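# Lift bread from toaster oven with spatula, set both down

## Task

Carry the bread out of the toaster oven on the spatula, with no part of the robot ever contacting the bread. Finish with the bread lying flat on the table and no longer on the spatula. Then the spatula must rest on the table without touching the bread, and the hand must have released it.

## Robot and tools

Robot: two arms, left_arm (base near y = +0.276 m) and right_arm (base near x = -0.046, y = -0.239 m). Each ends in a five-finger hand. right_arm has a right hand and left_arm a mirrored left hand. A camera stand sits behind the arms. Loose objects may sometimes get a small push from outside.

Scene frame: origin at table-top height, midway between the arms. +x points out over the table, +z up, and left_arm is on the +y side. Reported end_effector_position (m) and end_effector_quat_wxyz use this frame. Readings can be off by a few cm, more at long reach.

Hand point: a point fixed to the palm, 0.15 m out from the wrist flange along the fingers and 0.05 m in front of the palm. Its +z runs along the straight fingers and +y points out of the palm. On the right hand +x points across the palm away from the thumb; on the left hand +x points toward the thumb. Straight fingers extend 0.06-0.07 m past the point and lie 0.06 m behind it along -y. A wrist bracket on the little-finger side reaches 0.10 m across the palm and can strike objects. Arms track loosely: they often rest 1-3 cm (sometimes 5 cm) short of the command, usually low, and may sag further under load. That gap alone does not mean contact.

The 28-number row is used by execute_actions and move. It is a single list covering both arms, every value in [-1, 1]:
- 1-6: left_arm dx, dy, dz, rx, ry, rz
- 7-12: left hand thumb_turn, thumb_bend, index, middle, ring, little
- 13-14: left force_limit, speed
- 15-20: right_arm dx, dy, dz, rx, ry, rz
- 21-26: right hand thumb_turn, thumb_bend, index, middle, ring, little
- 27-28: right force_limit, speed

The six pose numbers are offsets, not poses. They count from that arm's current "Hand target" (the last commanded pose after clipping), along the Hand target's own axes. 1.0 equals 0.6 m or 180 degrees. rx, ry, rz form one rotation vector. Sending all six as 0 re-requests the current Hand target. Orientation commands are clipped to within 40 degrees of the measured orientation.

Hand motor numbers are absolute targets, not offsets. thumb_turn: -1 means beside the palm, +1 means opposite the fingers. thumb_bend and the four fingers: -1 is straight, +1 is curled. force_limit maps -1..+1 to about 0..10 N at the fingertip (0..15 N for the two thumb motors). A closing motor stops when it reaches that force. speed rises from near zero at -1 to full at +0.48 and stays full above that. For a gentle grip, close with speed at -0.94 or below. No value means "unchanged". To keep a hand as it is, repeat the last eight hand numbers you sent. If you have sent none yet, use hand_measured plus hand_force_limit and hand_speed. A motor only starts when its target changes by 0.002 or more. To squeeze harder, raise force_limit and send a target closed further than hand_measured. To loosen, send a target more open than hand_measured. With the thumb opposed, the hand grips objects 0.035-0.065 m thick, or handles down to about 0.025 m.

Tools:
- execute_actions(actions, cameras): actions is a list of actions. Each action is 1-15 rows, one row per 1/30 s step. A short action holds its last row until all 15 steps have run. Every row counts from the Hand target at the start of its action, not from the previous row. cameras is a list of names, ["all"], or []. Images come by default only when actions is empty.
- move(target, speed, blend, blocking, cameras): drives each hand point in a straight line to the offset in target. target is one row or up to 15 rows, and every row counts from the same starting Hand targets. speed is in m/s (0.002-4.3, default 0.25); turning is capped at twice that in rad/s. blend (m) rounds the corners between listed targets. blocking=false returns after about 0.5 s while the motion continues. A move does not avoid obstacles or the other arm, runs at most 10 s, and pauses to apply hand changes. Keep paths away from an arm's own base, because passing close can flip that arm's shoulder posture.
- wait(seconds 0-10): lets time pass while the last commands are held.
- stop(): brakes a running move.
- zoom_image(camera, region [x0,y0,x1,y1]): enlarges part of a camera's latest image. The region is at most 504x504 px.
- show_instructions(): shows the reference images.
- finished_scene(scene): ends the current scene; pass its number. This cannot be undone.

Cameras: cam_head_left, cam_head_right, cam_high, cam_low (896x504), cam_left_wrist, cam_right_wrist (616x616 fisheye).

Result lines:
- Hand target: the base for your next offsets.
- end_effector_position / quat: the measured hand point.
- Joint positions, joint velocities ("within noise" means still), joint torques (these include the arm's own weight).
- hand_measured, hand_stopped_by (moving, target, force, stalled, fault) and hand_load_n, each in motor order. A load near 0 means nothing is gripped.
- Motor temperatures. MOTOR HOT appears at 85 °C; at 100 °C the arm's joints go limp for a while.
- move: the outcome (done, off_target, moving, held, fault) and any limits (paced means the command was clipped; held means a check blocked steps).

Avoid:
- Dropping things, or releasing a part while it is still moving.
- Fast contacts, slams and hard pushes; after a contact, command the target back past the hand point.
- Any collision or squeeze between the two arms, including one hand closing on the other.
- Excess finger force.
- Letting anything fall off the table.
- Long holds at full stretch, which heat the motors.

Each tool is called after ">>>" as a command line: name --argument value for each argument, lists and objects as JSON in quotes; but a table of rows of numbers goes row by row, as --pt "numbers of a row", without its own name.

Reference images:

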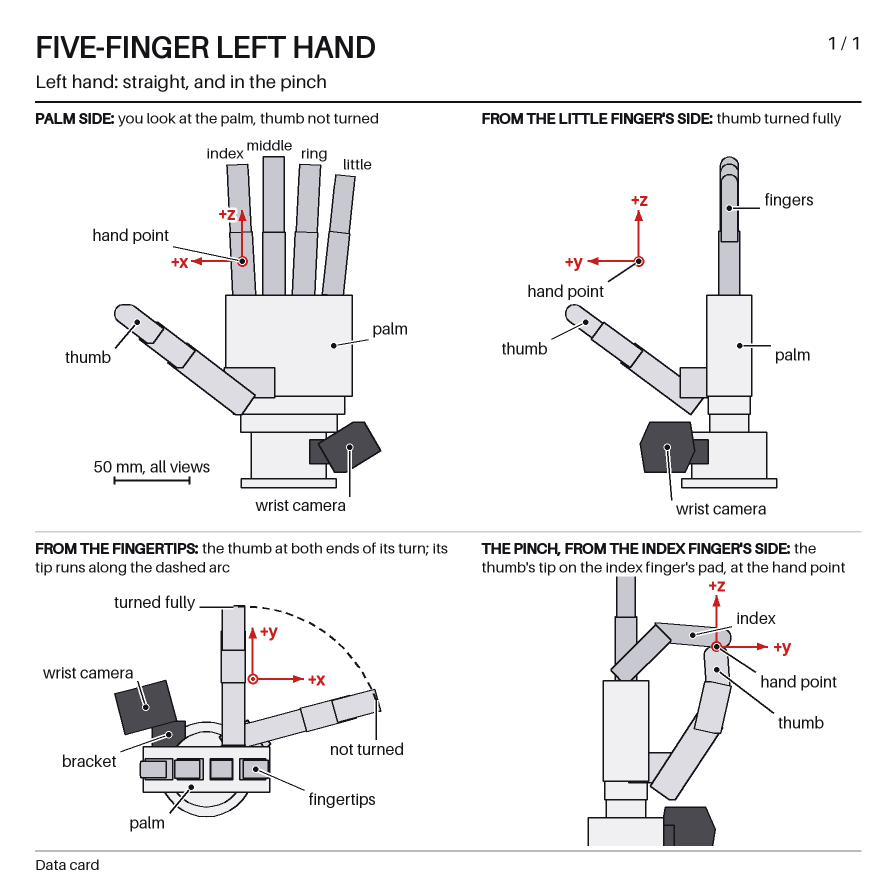

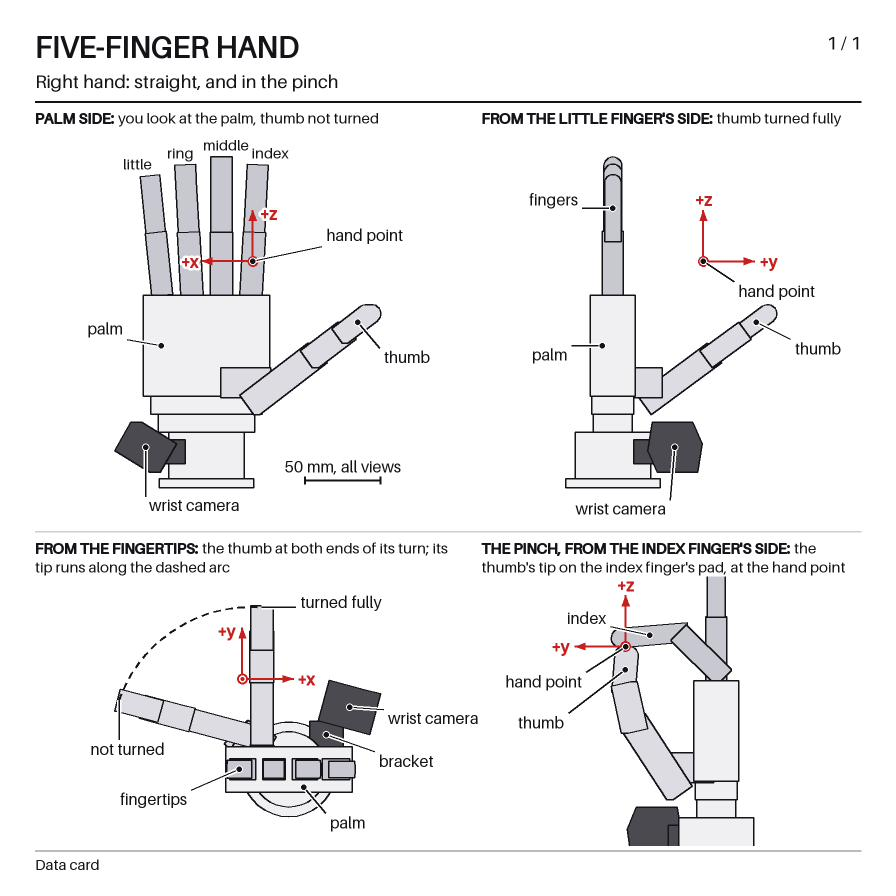

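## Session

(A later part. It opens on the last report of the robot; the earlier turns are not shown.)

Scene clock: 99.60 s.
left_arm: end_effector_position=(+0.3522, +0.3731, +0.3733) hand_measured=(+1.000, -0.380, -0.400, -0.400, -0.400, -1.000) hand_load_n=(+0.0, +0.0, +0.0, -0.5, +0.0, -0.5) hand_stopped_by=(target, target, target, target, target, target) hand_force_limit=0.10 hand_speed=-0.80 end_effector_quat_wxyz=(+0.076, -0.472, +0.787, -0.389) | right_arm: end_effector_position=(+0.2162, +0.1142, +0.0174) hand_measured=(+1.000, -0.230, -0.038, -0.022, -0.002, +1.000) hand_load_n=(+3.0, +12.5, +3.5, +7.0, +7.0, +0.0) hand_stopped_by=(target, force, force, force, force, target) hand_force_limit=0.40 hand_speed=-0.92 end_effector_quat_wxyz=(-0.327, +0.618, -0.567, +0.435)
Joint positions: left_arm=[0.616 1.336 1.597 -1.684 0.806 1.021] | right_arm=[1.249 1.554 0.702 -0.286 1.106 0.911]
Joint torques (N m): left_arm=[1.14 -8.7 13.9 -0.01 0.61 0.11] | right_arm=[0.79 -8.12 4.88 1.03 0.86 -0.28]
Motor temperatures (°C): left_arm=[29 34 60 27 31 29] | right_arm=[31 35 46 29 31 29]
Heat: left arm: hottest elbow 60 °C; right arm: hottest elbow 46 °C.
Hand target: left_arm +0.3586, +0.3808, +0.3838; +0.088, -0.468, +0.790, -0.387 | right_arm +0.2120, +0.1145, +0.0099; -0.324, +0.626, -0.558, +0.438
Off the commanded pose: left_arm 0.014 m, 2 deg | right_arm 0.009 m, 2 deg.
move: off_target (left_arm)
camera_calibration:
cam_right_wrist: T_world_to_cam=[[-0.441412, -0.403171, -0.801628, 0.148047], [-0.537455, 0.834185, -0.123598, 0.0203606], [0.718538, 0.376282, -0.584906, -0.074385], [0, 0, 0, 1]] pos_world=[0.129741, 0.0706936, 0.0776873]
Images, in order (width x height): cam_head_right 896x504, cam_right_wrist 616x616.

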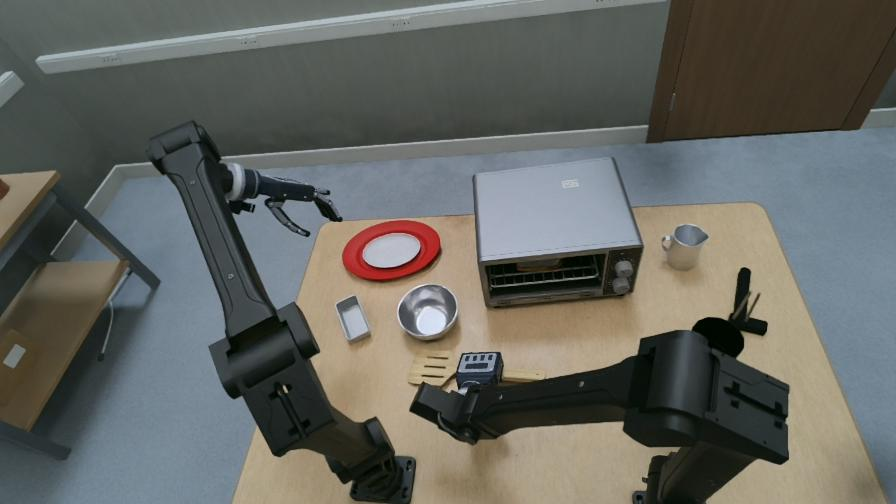

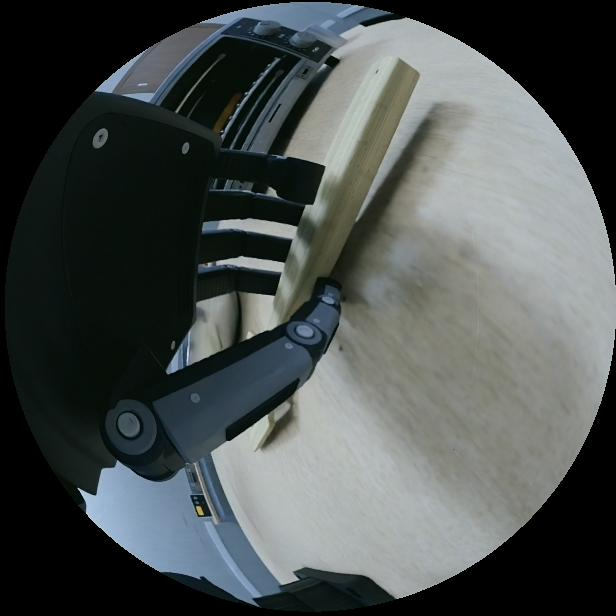

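>>> move --pt "0 0 0 0 0 0 1 -0.38 -0.4 -0.4 -0.4 -1 0.1 -0.8 0 0 0 0 0 0 1 -0.45 -0.4 -0.4 -0.4 1 0.1 -0.8" --pt "0 0 0 0 0 0 1 -0.38 -0.4 -0.4 -0.4 -1 0.1 -0.8 0.0311 -0.1491 -0.0678 0 0 0 1 -0.45 -0.4 -0.4 -0.4 1 0.1 -0.8" --speed 0.08 --cameras '["cam_right_wrist","cam_head_right","cam_head_left"]'

Scene clock: 102.93 s.
left_arm: end_effector_position=(+0.3522, +0.3731, +0.3733) hand_measured=(+1.000, -0.380, -0.400, -0.400, -0.400, -1.000) hand_load_n=(+0.0, +0.0, +0.0, +0.0, +0.0, +0.0) hand_stopped_by=(target, target, target, target, target, target) hand_force_limit=0.10 hand_speed=-0.80 end_effector_quat_wxyz=(+0.076, -0.472, +0.787, -0.389) | right_arm: end_effector_position=(+0.2104, +0.0951, +0.0878) hand_measured=(+1.000, -0.450, -0.400, -0.400, -0.400, +1.000) hand_load_n=(+0.0, +0.0, +0.0, -0.5, +0.5, +0.0) hand_stopped_by=(target, target, target, target, target, target) hand_force_limit=0.10 hand_speed=-0.80 end_effector_quat_wxyz=(-0.305, +0.632, -0.555, +0.447)
Joint positions: left_arm=[0.616 1.336 1.597 -1.684 0.806 1.021] | right_arm=[1.249 1.369 0.761 -0.579 1.107 0.896]
Joint torques (N m): left_arm=[1.08 -8.82 13.91 -0.03 0.62 0.1] | right_arm=[0.79 -9.23 10.29 -0.17 0.84 -0.18]
Motor temperatures (°C): left_arm=[29 34 61 27 31 29] | right_arm=[31 36 46 29 31 29]
Heat: left arm: hottest elbow 61 °C; right arm: hottest elbow 46 °C.
Hand target: left_arm +0.3586, +0.3808, +0.3838; +0.088, -0.468, +0.790, -0.387 | right_arm +0.2120, +0.1145, +0.1099; -0.324, +0.626, -0.558, +0.437
Off the commanded pose: left_arm 0.014 m, 2 deg | right_arm 0.029 m, 2 deg.
move: off_target (left_arm, right_arm)
camera_calibration:
cam_right_wrist: T_world_to_cam=[[-0.450808, -0.453144, -0.769047, 0.198118], [-0.544421, 0.822341, -0.165412, 0.0481352], [0.707374, 0.344116, -0.617419, -0.0135868], [0, 0, 0, 1]] pos_world=[0.12513, 0.0548677, 0.151935]
Images, in order (width x height): cam_head_left 896x504, cam_head_right 896x504, cam_right_wrist 616x616.

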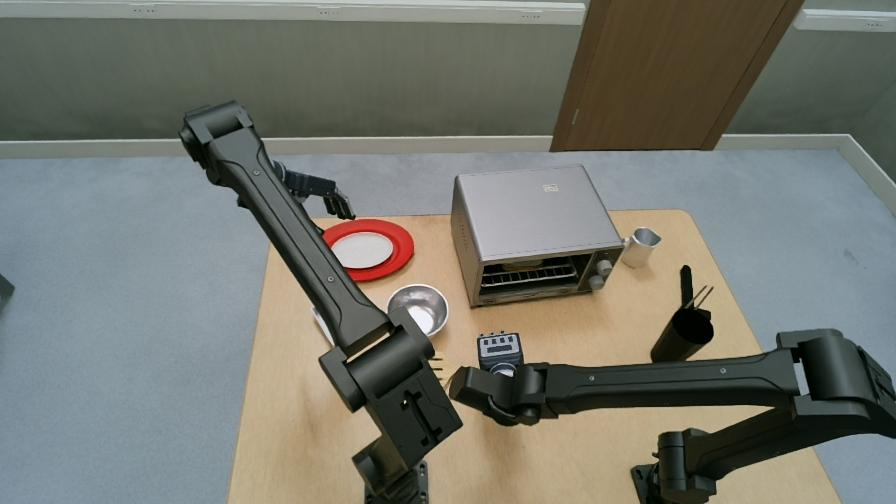

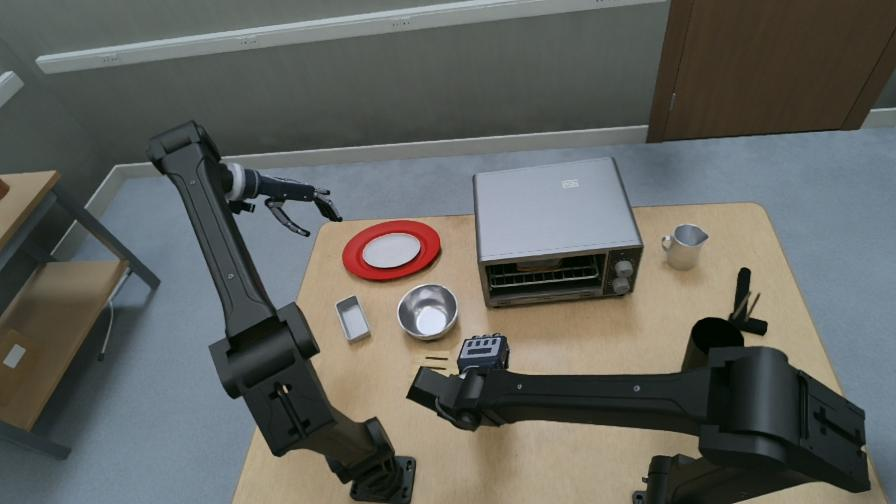

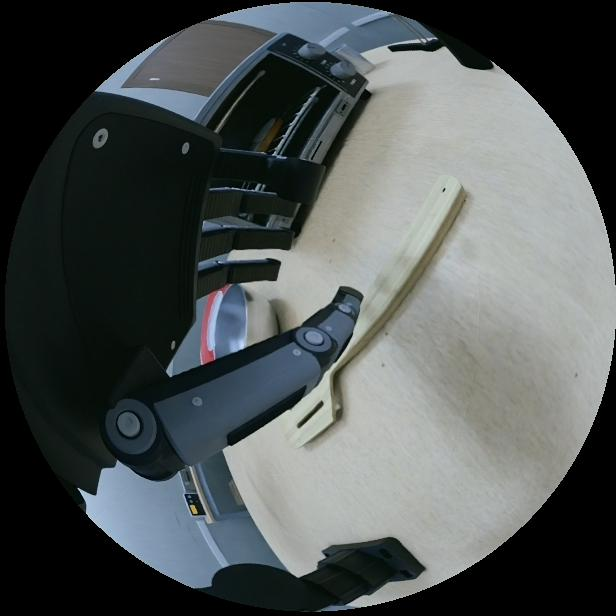

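>>> move --pt "0 0 0 0 0 0 1 -0.38 -0.4 -0.4 -0.4 -1 0.1 -0.8 0.4893 -0.1642 0.053 0.1007 -0.0592 0.0407 1 -0.45 -0.4 -0.4 -0.4 1 0.1 -0.8" --pt "0.4175 0.3545 0.444 0.1344 -0.2193 -0.0653 1 -0.38 -0.4 -0.4 -0.4 -1 0.1 -0.8 0.4893 -0.1642 0.053 0.1007 -0.0592 0.0407 -1 -1 -1 -1 -1 -1 0.1 -0.5" --speed 0.2 --blend 0.03 --cameras '["cam_left_wrist","cam_head_right","cam_head_left","cam_low"]'

>>> zoom_image --camera "cam_left_wrist" --region '[60, 100, 360, 440]'

Scene clock: 111.03 s.
left_arm: end_effector_position=(+0.2100, +0.1095, +0.0897) hand_measured=(+1.000, -0.380, -0.400, -0.400, -0.400, -1.000) hand_load_n=(+0.0, +0.0, +0.0, +0.0, +0.0, +0.0) hand_stopped_by=(target, target, target, target, target, target) hand_force_limit=0.10 hand_speed=-0.80 end_effector_quat_wxyz=(-0.411, +0.615, -0.573, +0.353) | right_arm: end_effector_position=(+0.2782, -0.1563, +0.2371) hand_measured=(-1.000, -1.000, -1.000, -1.000, -1.000, -1.000) hand_load_n=(+0.0, +0.0, +0.0, +0.0, +0.0, +0.0) hand_stopped_by=(target, target, target, target, target, target) hand_force_limit=0.10 hand_speed=-0.50 end_effector_quat_wxyz=(-0.498, +0.570, -0.491, +0.431)
Joint positions: left_arm=[-1.198 0.687 0.335 -0.739 -1.085 -0.998] | right_arm=[0.159 0.37 0.374 -0.136 0.029 0.001]
Joint torques (N m): left_arm=[-0.32 -0.73 14.02 0.39 -0.6 -0.02] | right_arm=[-1.14 1.49 9.11 1.66 0.02 -0.19]
Motor temperatures (°C): left_arm=[29 34 60 27 31 29] | right_arm=[31 35 46 29 31 29]
Heat: left arm: hottest elbow 60 °C; right arm: hottest elbow 46 °C.
Hand target: left_arm +0.2125, +0.0938, +0.1095; -0.402, +0.618, -0.567, +0.368 | right_arm +0.2804, -0.1601, +0.2398; -0.496, +0.569, -0.488, +0.439
Off the commanded pose: left_arm 0.025 m, 2 deg | right_arm 0.005 m, 1 deg.
move: off_target (left_arm)
camera_calibration:
cam_left_wrist: T_world_to_cam=[[0.380879, -0.269197, 0.88457, -0.128976], [-0.486219, -0.872039, -0.0560268, 0.20591], [0.786462, -0.408755, -0.46303, 0.0383693], [0, 0, 0, 1]] pos_world=[0.119066, 0.160525, 0.143391]
Images, in order (width x height): cam_head_left 896x504, cam_head_right 896x504, cam_low 896x504, cam_left_wrist 616x616.

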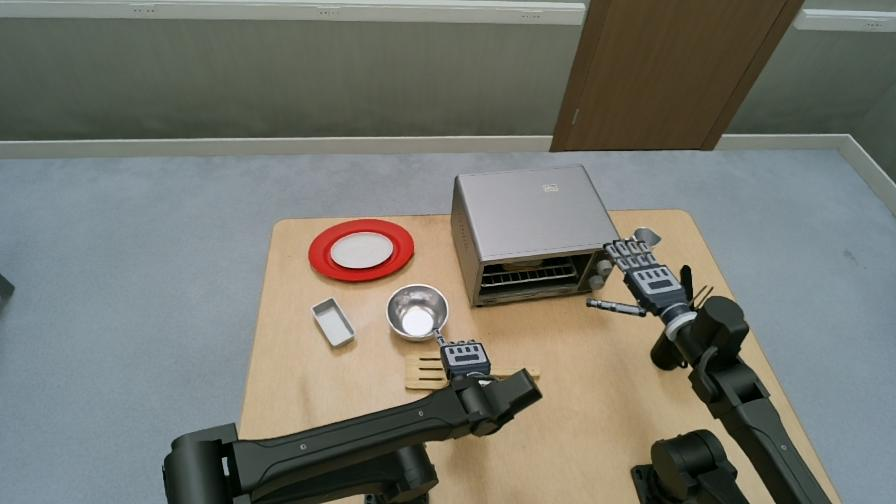

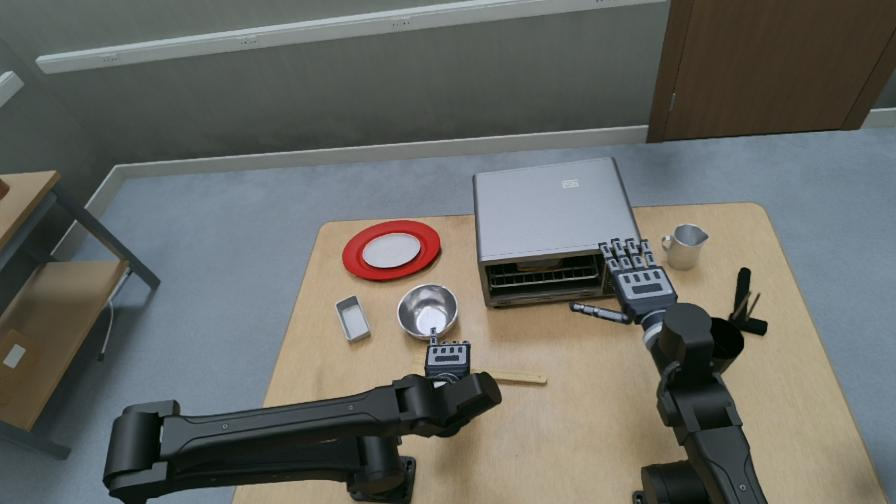

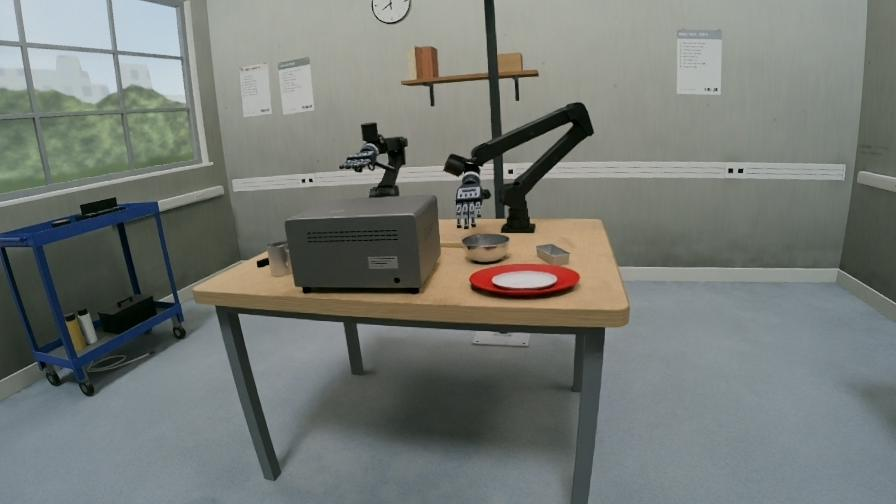

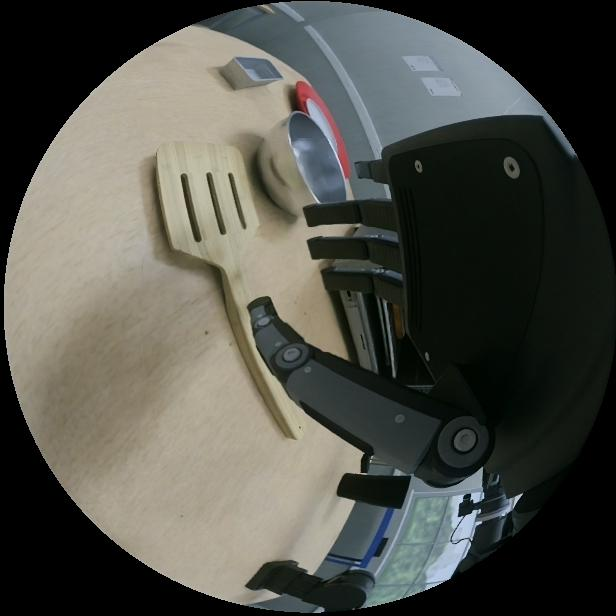

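Scaled by 1.482 from the camera's 616x616 image, which has a finer 880x880 frame.

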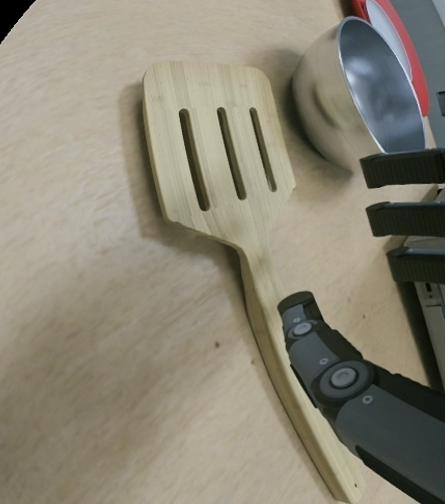

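>>> zoom_image --camera "cam_left_wrist" --region '[140, 120, 320, 300]'

>>> zoom_image --camera "cam_left_wrist" --region '[200, 290, 360, 450]'

>>> zoom_image --camera "cam_head_right" --region '[400, 320, 570, 420]'

Scaled by 2.800 from the camera's 616x616 image, which has a finer 880x880 frame.

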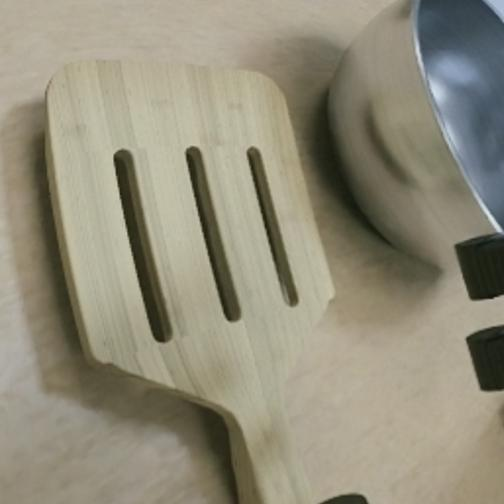

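Scaled by 3.150 from the camera's 616x616 image, which has a finer 880x880 frame.

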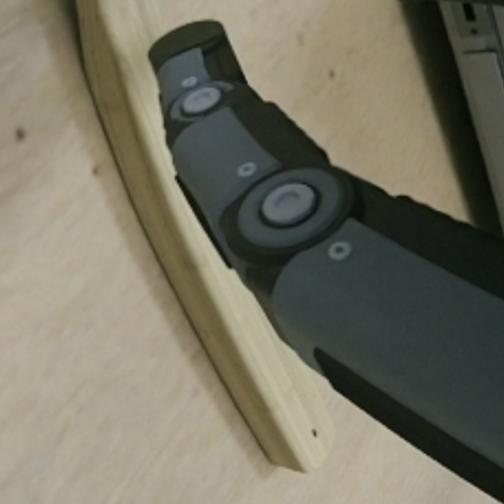

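Scaled by 2.965 from the camera's 896x504 image, which has a finer 1280x720 frame.

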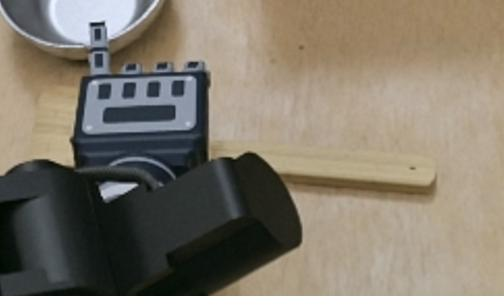

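>>> zoom_image --camera "cam_low" --region '[420, 190, 560, 280]'

Scaled by 3.600 from the camera's 896x504 image, which has a finer 1280x720 frame.

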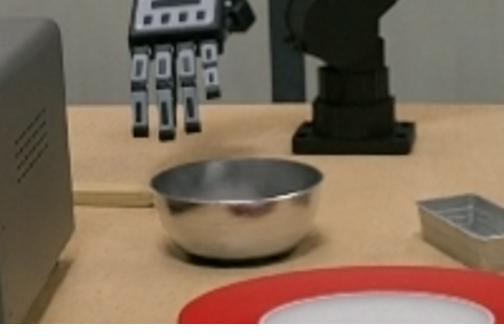

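>>> move --pt "-0.0075 0.0749 0.0345 0 0.0304 0.0136 1 -0.5 -0.4 -0.4 -0.4 1 0.1 -0.5 0 0 0 0 0 0 -1 -1 -1 -1 -1 -1 0.1 -0.5" --pt "-0.0075 0.1268 0.0576 0 0.0304 0.0136 1 -0.5 -0.4 -0.4 -0.4 1 0.1 -0.5 0 0 0 0 0 0 -1 -1 -1 -1 -1 -1 0.1 -0.5" --speed 0.08 --cameras '["cam_left_wrist"]'

>>> zoom_image --camera "cam_left_wrist" --region '[140, 120, 440, 440]'

Scene clock: 115.07 s.
left_arm: end_effector_position=(+0.2117, +0.0942, +0.0312) hand_measured=(+1.000, -0.500, -0.400, -0.400, -0.400, +1.000) hand_load_n=(-0.5, +0.5, +0.0, +0.0, +0.0, +0.5) hand_stopped_by=(target, target, target, target, target, target) hand_force_limit=0.10 hand_speed=-0.50 end_effector_quat_wxyz=(-0.381, +0.585, -0.598, +0.393) | right_arm: end_effector_position=(+0.2782, -0.1563, +0.2371) hand_measured=(-1.000, -1.000, -1.000, -1.000, -1.000, -1.000) hand_load_n=(+0.0, +0.0, +0.0, +0.0, +0.0, +0.0) hand_stopped_by=(target, target, target, target, target, target) hand_force_limit=0.10 hand_speed=-0.50 end_effector_quat_wxyz=(-0.498, +0.570, -0.491, +0.431)
Joint positions: left_arm=[-1.165 0.778 0.145 -0.199 -0.998 -0.75] | right_arm=[0.159 0.37 0.374 -0.136 0.029 0.001]
Joint torques (N m): left_arm=[1.61 -0.73 8.21 1.55 -0.2 0.08] | right_arm=[-1.32 1.44 9.25 1.73 0.03 -0.21]
Motor temperatures (°C): left_arm=[29 34 59 27 31 29] | right_arm=[31 35 46 29 30 29]
Heat: left arm: hottest elbow 59 °C; right arm: hottest elbow 46 °C.
Hand target: left_arm +0.2128, +0.0983, +0.0260; -0.382, +0.587, -0.598, +0.389 | right_arm +0.2804, -0.1601, +0.2398; -0.496, +0.569, -0.488, +0.439
Off the commanded pose: left_arm 0.007 m, 1 deg | right_arm 0.005 m, 1 deg.
move: done
camera_calibration:
cam_left_wrist: T_world_to_cam=[[0.333947, -0.275699, 0.901371, -0.0719228], [-0.586356, -0.809485, -0.0303563, 0.204589], [0.738015, -0.518386, -0.431983, 0.0231991], [0, 0, 0, 1]] pos_world=[0.126859, 0.157809, 0.0810613]
Images, in order (width x height): cam_left_wrist 616x616.

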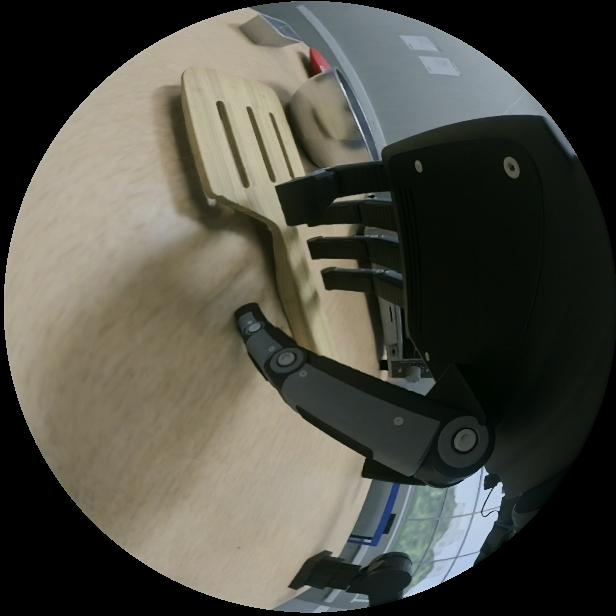

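Scaled by 1.575 from the camera's 616x616 image, which has a finer 880x880 frame.

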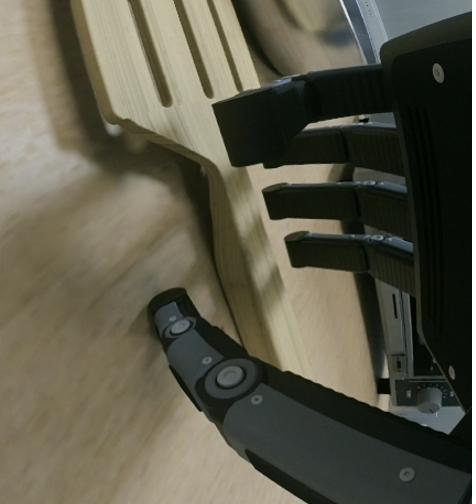

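>>> move --target '[0,0.002,0.001,0,0,0,1,-0.2,-0.05,-0.05,0,1,0.1,-0.9, 0,0,0,0,0,0,-1,-1,-1,-1,-1,-1,0.1,-0.5]' --speed 0.06 --cameras '["cam_left_wrist"]'

>>> move --target '[0,0,0,0,0,0,1,-0.1,0.05,0.05,0.04,1,0.4,-0.92, 0,0,0,0,0,0,-1,-1,-1,-1,-1,-1,0.1,-0.5]' --speed 0.06 --cameras '[]'

Scene clock: 118.10 s.
left_arm: end_effector_position=(+0.2119, +0.0938, +0.0295) hand_measured=(+1.000, -0.200, -0.050, -0.050, +0.000, +1.000) hand_load_n=(+0.0, +0.5, +0.0, +0.5, +0.0, -0.5) hand_stopped_by=(target, target, target, target, target, target) hand_force_limit=0.10 hand_speed=-0.90 end_effector_quat_wxyz=(-0.380, +0.586, -0.598, +0.394) | right_arm: end_effector_position=(+0.2782, -0.1563, +0.2371) hand_measured=(-1.000, -1.000, -1.000, -1.000, -1.000, -1.000) hand_load_n=(-0.5, +0.0, +0.0, +0.0, +0.0, +0.0) hand_stopped_by=(target, target, target, target, target, target) hand_force_limit=0.10 hand_speed=-0.50 end_effector_quat_wxyz=(-0.498, +0.570, -0.491, +0.431)
Joint positions: left_arm=[-1.164 0.787 0.142 -0.185 -0.995 -0.75] | right_arm=[0.159 0.37 0.374 -0.136 0.029 0.001]
Joint torques (N m): left_arm=[1.55 -0.79 8.16 1.43 -0.25 0.09] | right_arm=[-1.32 1.49 9.26 1.85 0.02 -0.22]
Motor temperatures (°C): left_arm=[29 33 58 27 31 29] | right_arm=[31 35 46 29 30 29]
Heat: left arm: hottest elbow 58 °C; right arm: hottest elbow 46 °C.
Hand target: left_arm +0.2128, +0.0983, +0.0246; -0.382, +0.587, -0.598, +0.388 | right_arm +0.2804, -0.1601, +0.2398; -0.496, +0.569, -0.488, +0.439
Off the commanded pose: left_arm 0.007 m, 1 deg | right_arm 0.005 m, 1 deg.
move: done
camera_calibration:
cam_left_wrist: T_world_to_cam=[[0.334535, -0.272895, 0.902006, -0.0709902], [-0.586422, -0.809541, -0.0274294, 0.204267], [0.737696, -0.51978, -0.430851, 0.0223374], [0, 0, 0, 1]] pos_world=[0.127057, 0.1576, 0.0792606]
Images, in order (width x height): cam_left_wrist 616x616.

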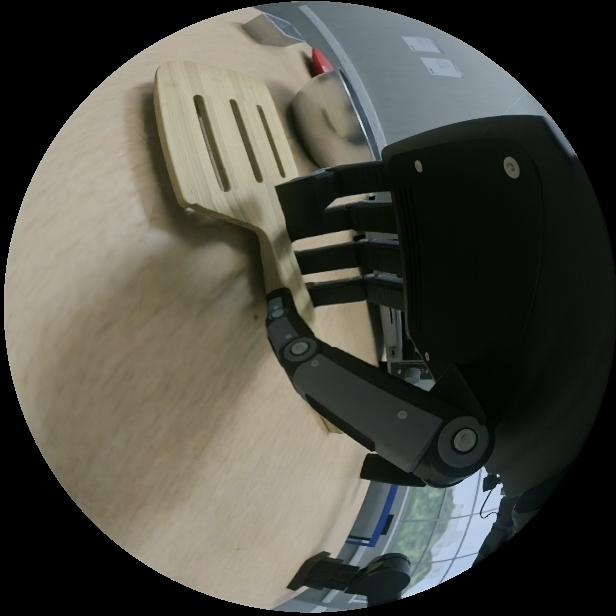

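Scene clock: 118.60 s.
left_arm: end_effector_position=(+0.2119, +0.0938, +0.0295) hand_measured=(+1.000, -0.188, -0.024, -0.008, +0.028, +1.000) hand_load_n=(+1.5, +11.0, +8.0, +6.5, +7.0, +0.0) hand_stopped_by=(target, force, force, force, force, target) hand_force_limit=0.40 hand_speed=-0.92 end_effector_quat_wxyz=(-0.380, +0.586, -0.598, +0.394) | right_arm: end_effector_position=(+0.2782, -0.1563, +0.2371) hand_measured=(-1.000, -1.000, -1.000, -1.000, -1.000, -1.000) hand_load_n=(-0.5, +0.0, +0.0, +0.0, +0.0, +0.0) hand_stopped_by=(target, target, target, target, target, target) hand_force_limit=0.10 hand_speed=-0.50 end_effector_quat_wxyz=(-0.498, +0.570, -0.491, +0.431)
Joint positions: left_arm=[-1.164 0.787 0.142 -0.185 -0.995 -0.75] | right_arm=[0.159 0.37 0.374 -0.136 0.029 0.001]
Joint torques (N m): left_arm=[1.55 -0.85 8.21 1.46 -0.26 0.1] | right_arm=[-1.32 1.2 9.21 1.69 0.07 -0.26]
Motor temperatures (°C): left_arm=[29 33 58 27 31 29] | right_arm=[31 35 46 29 30 29]
Heat: left arm: hottest elbow 58 °C; right arm: hottest elbow 46 °C.
Hand target: left_arm +0.2128, +0.0983, +0.0246; -0.382, +0.587, -0.598, +0.388 | right_arm +0.2804, -0.1601, +0.2398; -0.496, +0.569, -0.488, +0.439
Off the commanded pose: left_arm 0.007 m, 1 deg | right_arm 0.005 m, 1 deg.
move: done
No camera images: "cameras" was empty.

>>> move --pt "0 -0.1903 -0.0847 0 0 0 1 -0.1 0.05 0.05 0.04 1 0.4 -0.92 0 0 0 0 0 0 -1 -1 -1 -1 -1 -1 0.1 -0.5" --pt "0.044 -0.4619 -0.0092 0 0.1979 0.0881 1 -0.1 0.05 0.05 0.04 1 0.4 -0.92 0 0 0 0 0 0 -1 -1 -1 -1 -1 -1 0.1 -0.5" --pt "0.2341 -0.53 0.1648 0 0.4111 0.183 1 -0.1 0.05 0.05 0.04 1 0.4 -0.92 0 0 0 0 0 0 -1 -1 -1 -1 -1 -1 0.1 -0.5" --speed '[0.1,0.14,0.12]' --blend 0.03 --cameras '["cam_left_wrist","cam_low","cam_head_left","cam_head_right"]'

>>> zoom_image --camera "cam_head_right" --region '[460, 150, 640, 330]'

>>> zoom_image --camera "cam_low" --region '[330, 110, 480, 240]'

Scene clock: 128.13 s.
left_arm: end_effector_position=(+0.4199, -0.0354, +0.2573) hand_measured=(+1.000, -0.188, -0.024, -0.008, +0.028, +1.000) hand_load_n=(+1.5, +12.5, +8.0, +6.5, +6.5, +0.0) hand_stopped_by=(target, force, force, force, force, target) hand_force_limit=0.40 hand_speed=-0.92 end_effector_quat_wxyz=(+0.031, -0.074, +0.840, -0.537) | right_arm: end_effector_position=(+0.2782, -0.1563, +0.2371) hand_measured=(-1.000, -1.000, -1.000, -1.000, -1.000, -1.000) hand_load_n=(+0.0, +0.0, +0.0, +0.0, +0.0, +0.0) hand_stopped_by=(target, target, target, target, target, target) hand_force_limit=0.10 hand_speed=-0.50 end_effector_quat_wxyz=(-0.498, +0.570, -0.491, +0.431)
Joint positions: left_arm=[-0.327 1.414 1.229 -0.592 0.924 0.634] | right_arm=[0.159 0.37 0.374 -0.136 0.029 0.001]
Joint torques (N m): left_arm=[-0.15 -10.7 15.56 0.83 0.75 0.09] | right_arm=[-1.26 1.14 9.1 1.65 0.06 -0.22]
Motor temperatures (°C): left_arm=[29 33 59 27 31 29] | right_arm=[31 35 46 29 30 29]
Heat: left arm: hottest elbow 59 °C; right arm: hottest elbow 46 °C.
Hand target: left_arm +0.4297, -0.0463, +0.2750; +0.039, -0.058, +0.837, -0.543 | right_arm +0.2804, -0.1601, +0.2398; -0.496, +0.569, -0.488, +0.439
Off the commanded pose: left_arm 0.023 m, 2 deg | right_arm 0.005 m, 1 deg.
move: off_target (left_arm)
camera_calibration:
cam_left_wrist: T_world_to_cam=[[-0.185287, -0.396125, 0.899307, -0.16665], [-0.903077, 0.429467, 0.00310713, 0.396937], [-0.387454, -0.811568, -0.437306, 0.363669], [0, 0, 0, 1]] pos_world=[0.468491, 0.0586563, 0.307671]
Images, in order (width x height): cam_head_left 896x504, cam_head_right 896x504, cam_low 896x504, cam_left_wrist 616x616.

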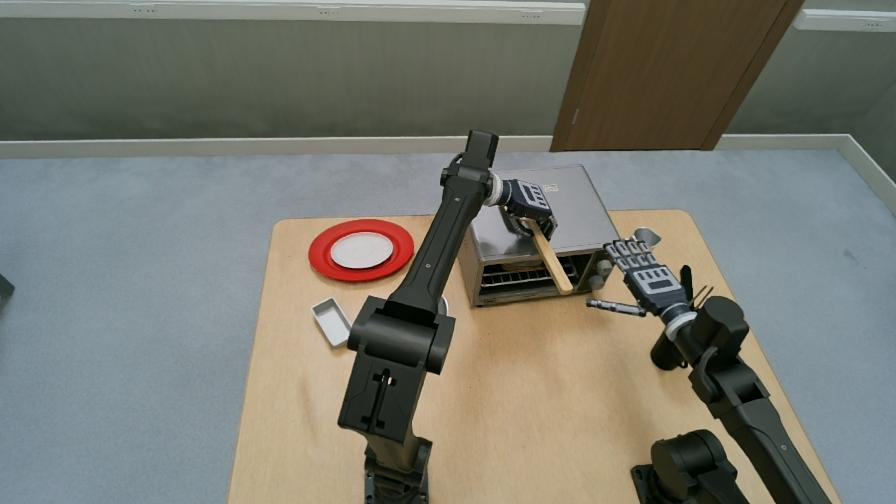

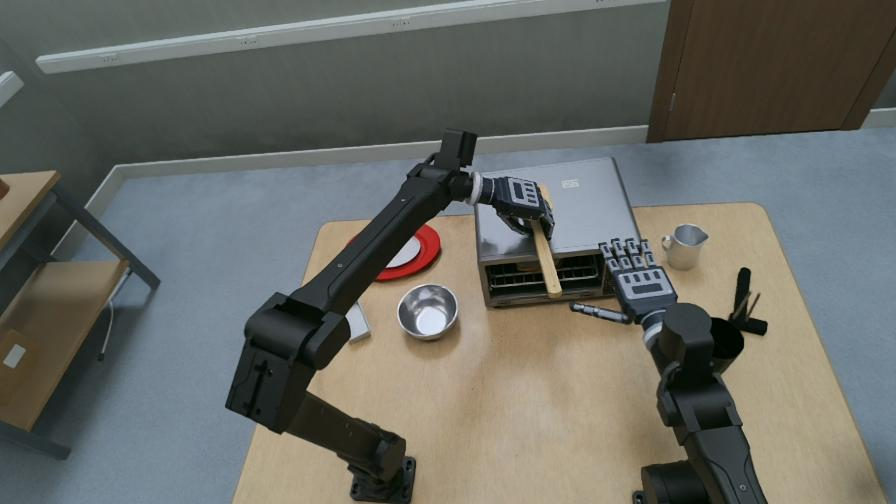

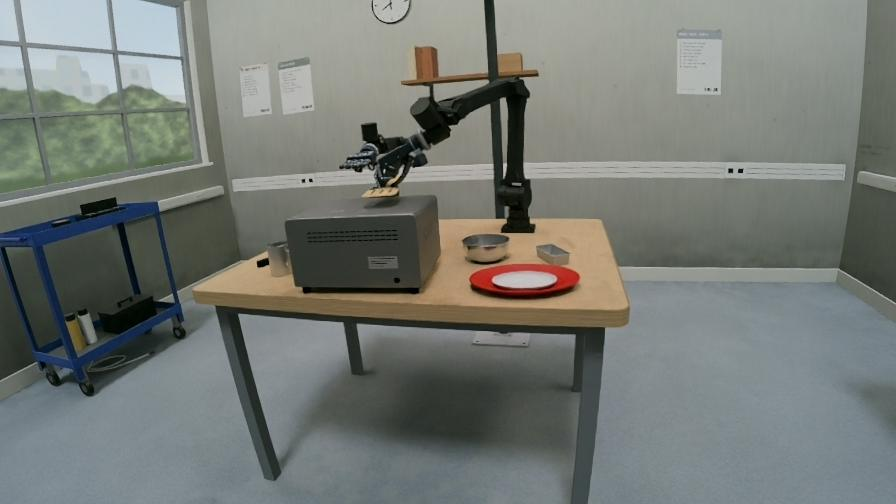

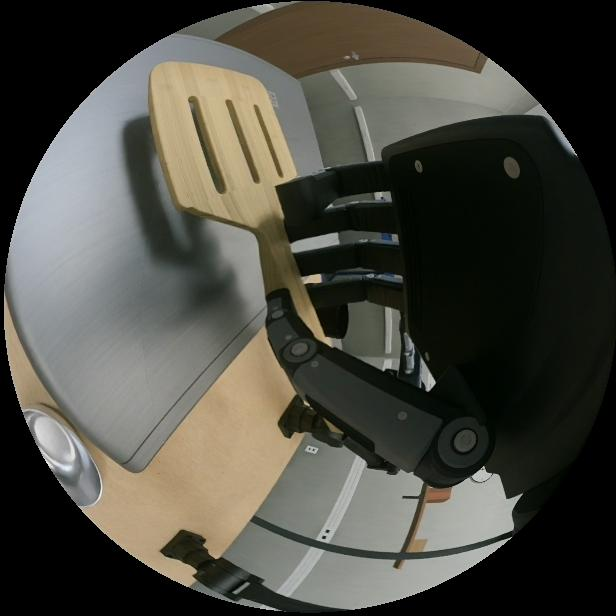

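Scaled by 2.800 from the camera's 896x504 image, which has a finer 1280x720 frame.

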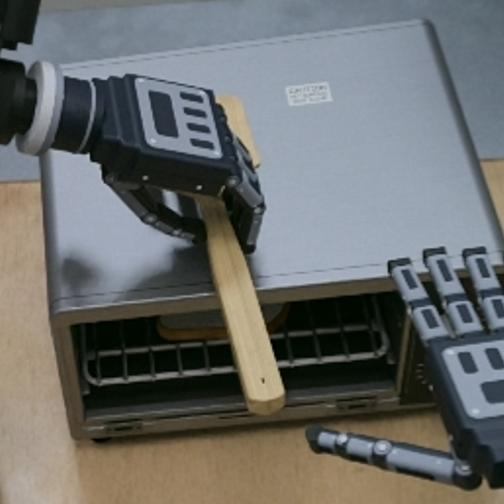

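Scaled by 3.360 from the camera's 896x504 image, which has a finer 1280x720 frame.

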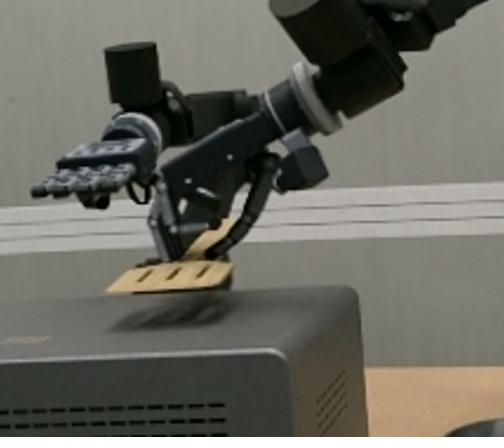

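>>> move --pt "-0.0297 0.0476 0.016 0 0 0 1 -0.1 0.05 0.05 0.04 1 0.4 -0.92 0 0 0 0 0 0 -1 -1 -1 -1 -1 -1 0.1 -0.5" --pt "-0.0302 0.0779 0.0259 0 0 0 1 -0.1 0.05 0.05 0.04 1 0.4 -0.92 0 0 0 0 0 0 -1 -1 -1 -1 -1 -1 0.1 -0.5" --speed '[0.08,0.04]' --cameras '["cam_left_wrist","cam_low","cam_head_right"]'

>>> zoom_image --camera "cam_low" --region '[330, 110, 480, 240]'

Scene clock: 130.20 s.
left_arm: end_effector_position=(+0.4383, -0.0429, +0.2349) hand_measured=(+1.000, -0.188, -0.024, -0.008, +0.028, +1.000) hand_load_n=(+1.5, +12.0, +7.5, +6.5, +6.5, +0.0) hand_stopped_by=(target, force, force, force, force, target) hand_force_limit=0.40 hand_speed=-0.92 end_effector_quat_wxyz=(+0.036, -0.055, +0.837, -0.543) | right_arm: end_effector_position=(+0.2782, -0.1563, +0.2371) hand_measured=(-1.000, -1.000, -1.000, -1.000, -1.000, -1.000) hand_load_n=(-0.5, +0.0, +0.0, +0.0, +0.0, +0.0) hand_stopped_by=(target, target, target, target, target, target) hand_force_limit=0.10 hand_speed=-0.50 end_effector_quat_wxyz=(-0.498, +0.570, -0.491, +0.431)
Joint positions: left_arm=[-0.325 1.476 1.229 -0.521 0.945 0.666] | right_arm=[0.159 0.37 0.374 -0.136 0.029 0.001]
Joint torques (N m): left_arm=[1.55 -11.22 10.76 1.7 0.68 0.11] | right_arm=[-1.26 1.14 9.13 1.87 0.04 -0.24]
Motor temperatures (°C): left_arm=[29 33 58 27 31 29] | right_arm=[31 35 46 29 30 29]
Heat: left arm: hottest elbow 58 °C; right arm: hottest elbow 46 °C.
Hand target: left_arm +0.4471, -0.0390, +0.2260; +0.039, -0.058, +0.837, -0.543 | right_arm +0.2804, -0.1601, +0.2398; -0.496, +0.569, -0.488, +0.439
Off the commanded pose: left_arm 0.013 m, 0 deg | right_arm 0.005 m, 1 deg.
move: off_target (left_arm)
camera_calibration:
cam_left_wrist: T_world_to_cam=[[-0.224609, -0.379134, 0.897668, -0.127809], [-0.890632, 0.453651, -0.0312472, 0.420465], [-0.395381, -0.80651, -0.439563, 0.359221], [0, 0, 0, 1]] pos_world=[0.487801, 0.0505149, 0.285768]
Images, in order (width x height): cam_head_right 896x504, cam_low 896x504, cam_left_wrist 616x616.

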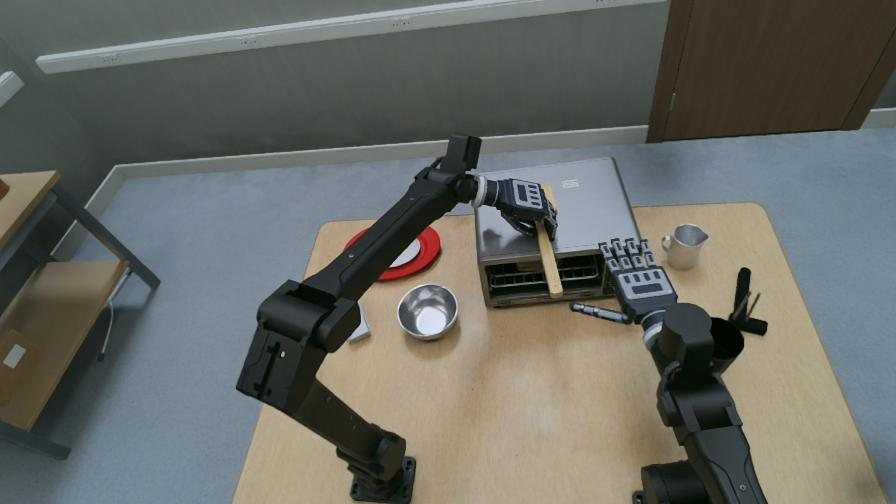

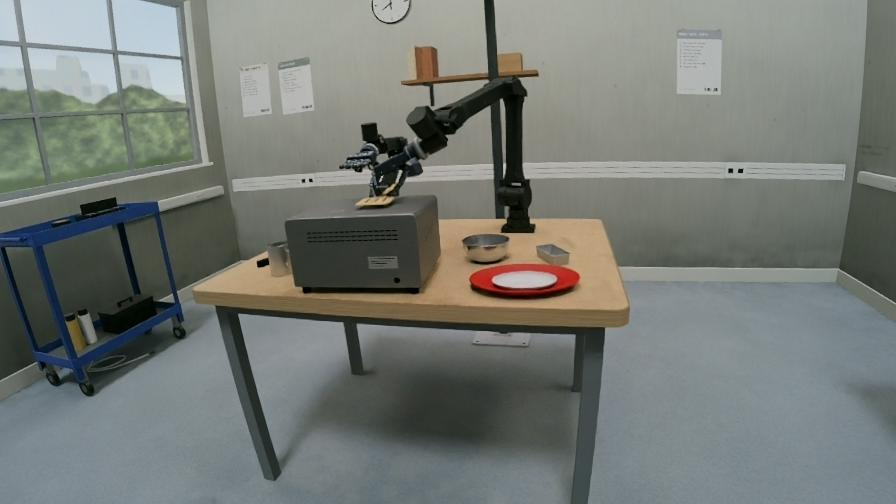

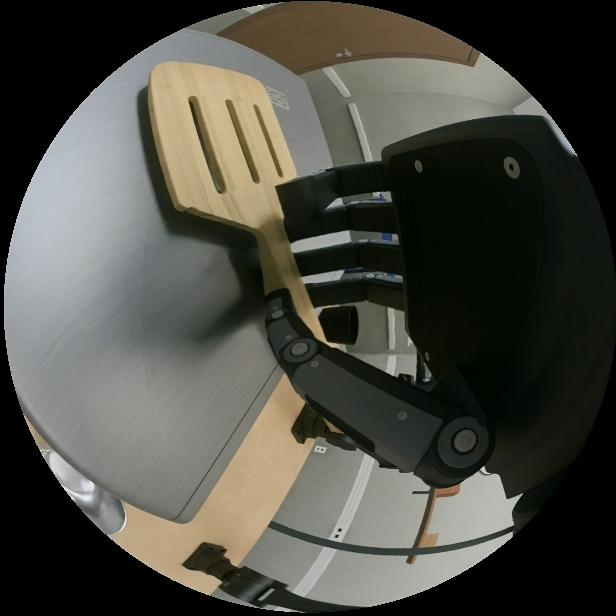

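Scaled by 3.360 from the camera's 896x504 image, which has a finer 1280x720 frame.

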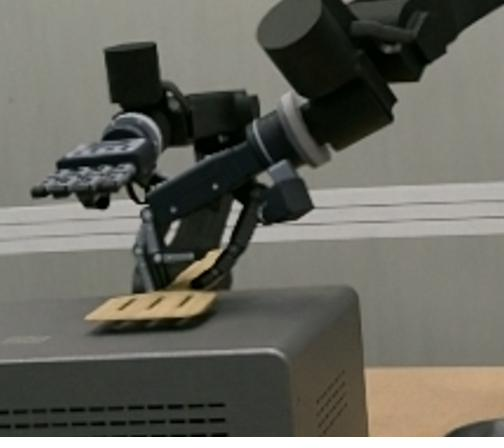

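>>> move --pt "0 0.006 0.003 0 0 0 1 -0.1 0.05 0.05 0.04 1 0.4 -0.92 0 0 0 0 0 0 -1 -1 -1 -1 -1 -1 0.1 -0.5" --pt "0 -0.006 -0.003 0 0 0 1 -0.38 -0.4 -0.4 -0.4 1 0.1 -0.8 0 0 0 0 0 0 -1 -1 -1 -1 -1 -1 0.1 -0.5" --speed 0.04 --cameras '["cam_left_wrist","cam_low"]'

>>> zoom_image --camera "cam_left_wrist" --region '[120, 60, 400, 410]'

Scene clock: 132.50 s.
left_arm: end_effector_position=(+0.4405, -0.0435, +0.2349) hand_measured=(+1.000, -0.380, -0.400, -0.400, -0.400, +1.000) hand_load_n=(+0.0, +0.0, +0.0, +0.0, +0.0, +0.0) hand_stopped_by=(target, target, target, target, target, target) hand_force_limit=0.10 hand_speed=-0.80 end_effector_quat_wxyz=(+0.040, -0.052, +0.836, -0.545) | right_arm: end_effector_position=(+0.2782, -0.1563, +0.2371) hand_measured=(-1.000, -1.000, -1.000, -1.000, -1.000, -1.000) hand_load_n=(-0.5, +0.0, -0.5, +0.0, +0.0, +0.0) hand_stopped_by=(target, target, target, target, target, target) hand_force_limit=0.10 hand_speed=-0.50 end_effector_quat_wxyz=(-0.498, +0.570, -0.491, +0.431)
Joint positions: left_arm=[-0.325 1.478 1.229 -0.51 0.946 0.666] | right_arm=[0.159 0.37 0.374 -0.136 0.029 0.001]
Joint torques (N m): left_arm=[1.55 -11.63 11.43 0.88 0.67 0.1] | right_arm=[-1.14 1.55 9.07 1.73 0.03 -0.22]
Motor temperatures (°C): left_arm=[29 33 58 27 31 29] | right_arm=[31 35 46 29 30 29]
Heat: left arm: hottest elbow 58 °C; right arm: hottest elbow 46 °C.
Hand target: left_arm +0.4471, -0.0388, +0.2300; +0.038, -0.058, +0.837, -0.543 | right_arm +0.2804, -0.1601, +0.2398; -0.496, +0.569, -0.488, +0.439
Off the commanded pose: left_arm 0.009 m, 1 deg | right_arm 0.005 m, 1 deg.
move: done
camera_calibration:
cam_left_wrist: T_world_to_cam=[[-0.232289, -0.375897, 0.897075, -0.123848], [-0.890172, 0.453837, -0.0403327, 0.424592], [-0.391965, -0.80792, -0.440034, 0.358024], [0, 0, 0, 1]] pos_world=[0.489525, 0.0500052, 0.285768]
Images, in order (width x height): cam_low 896x504, cam_left_wrist 616x616.

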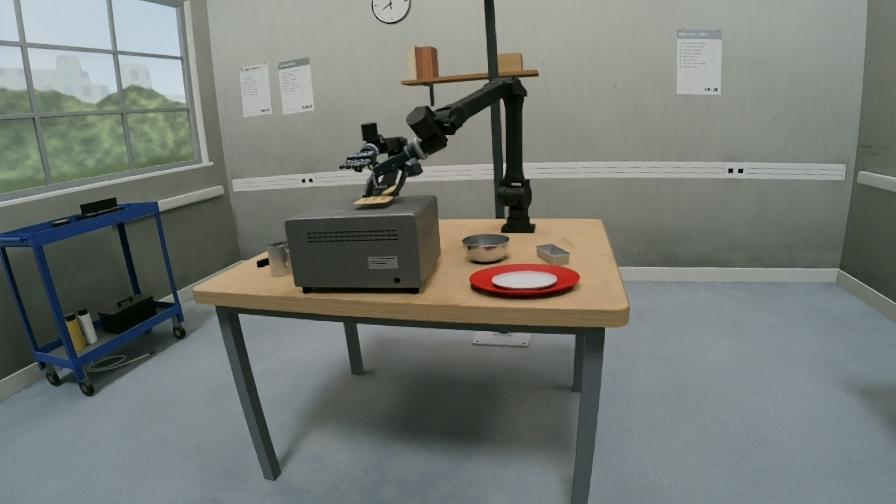

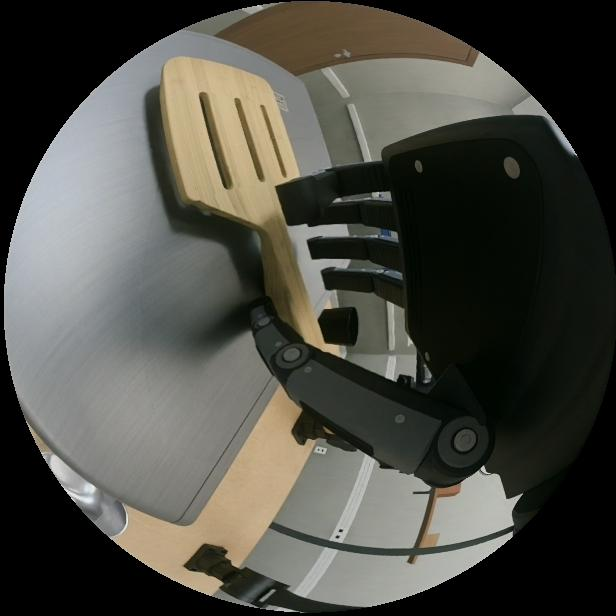

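Scaled by 1.440 from the camera's 616x616 image, which has a finer 880x880 frame.

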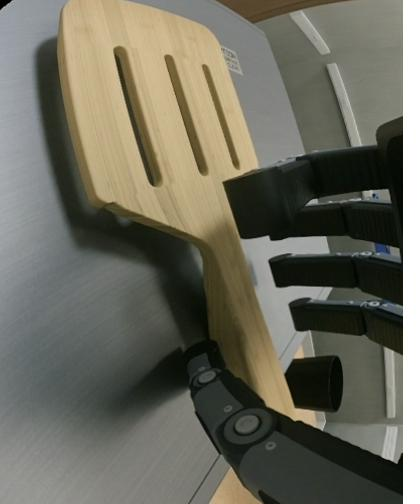

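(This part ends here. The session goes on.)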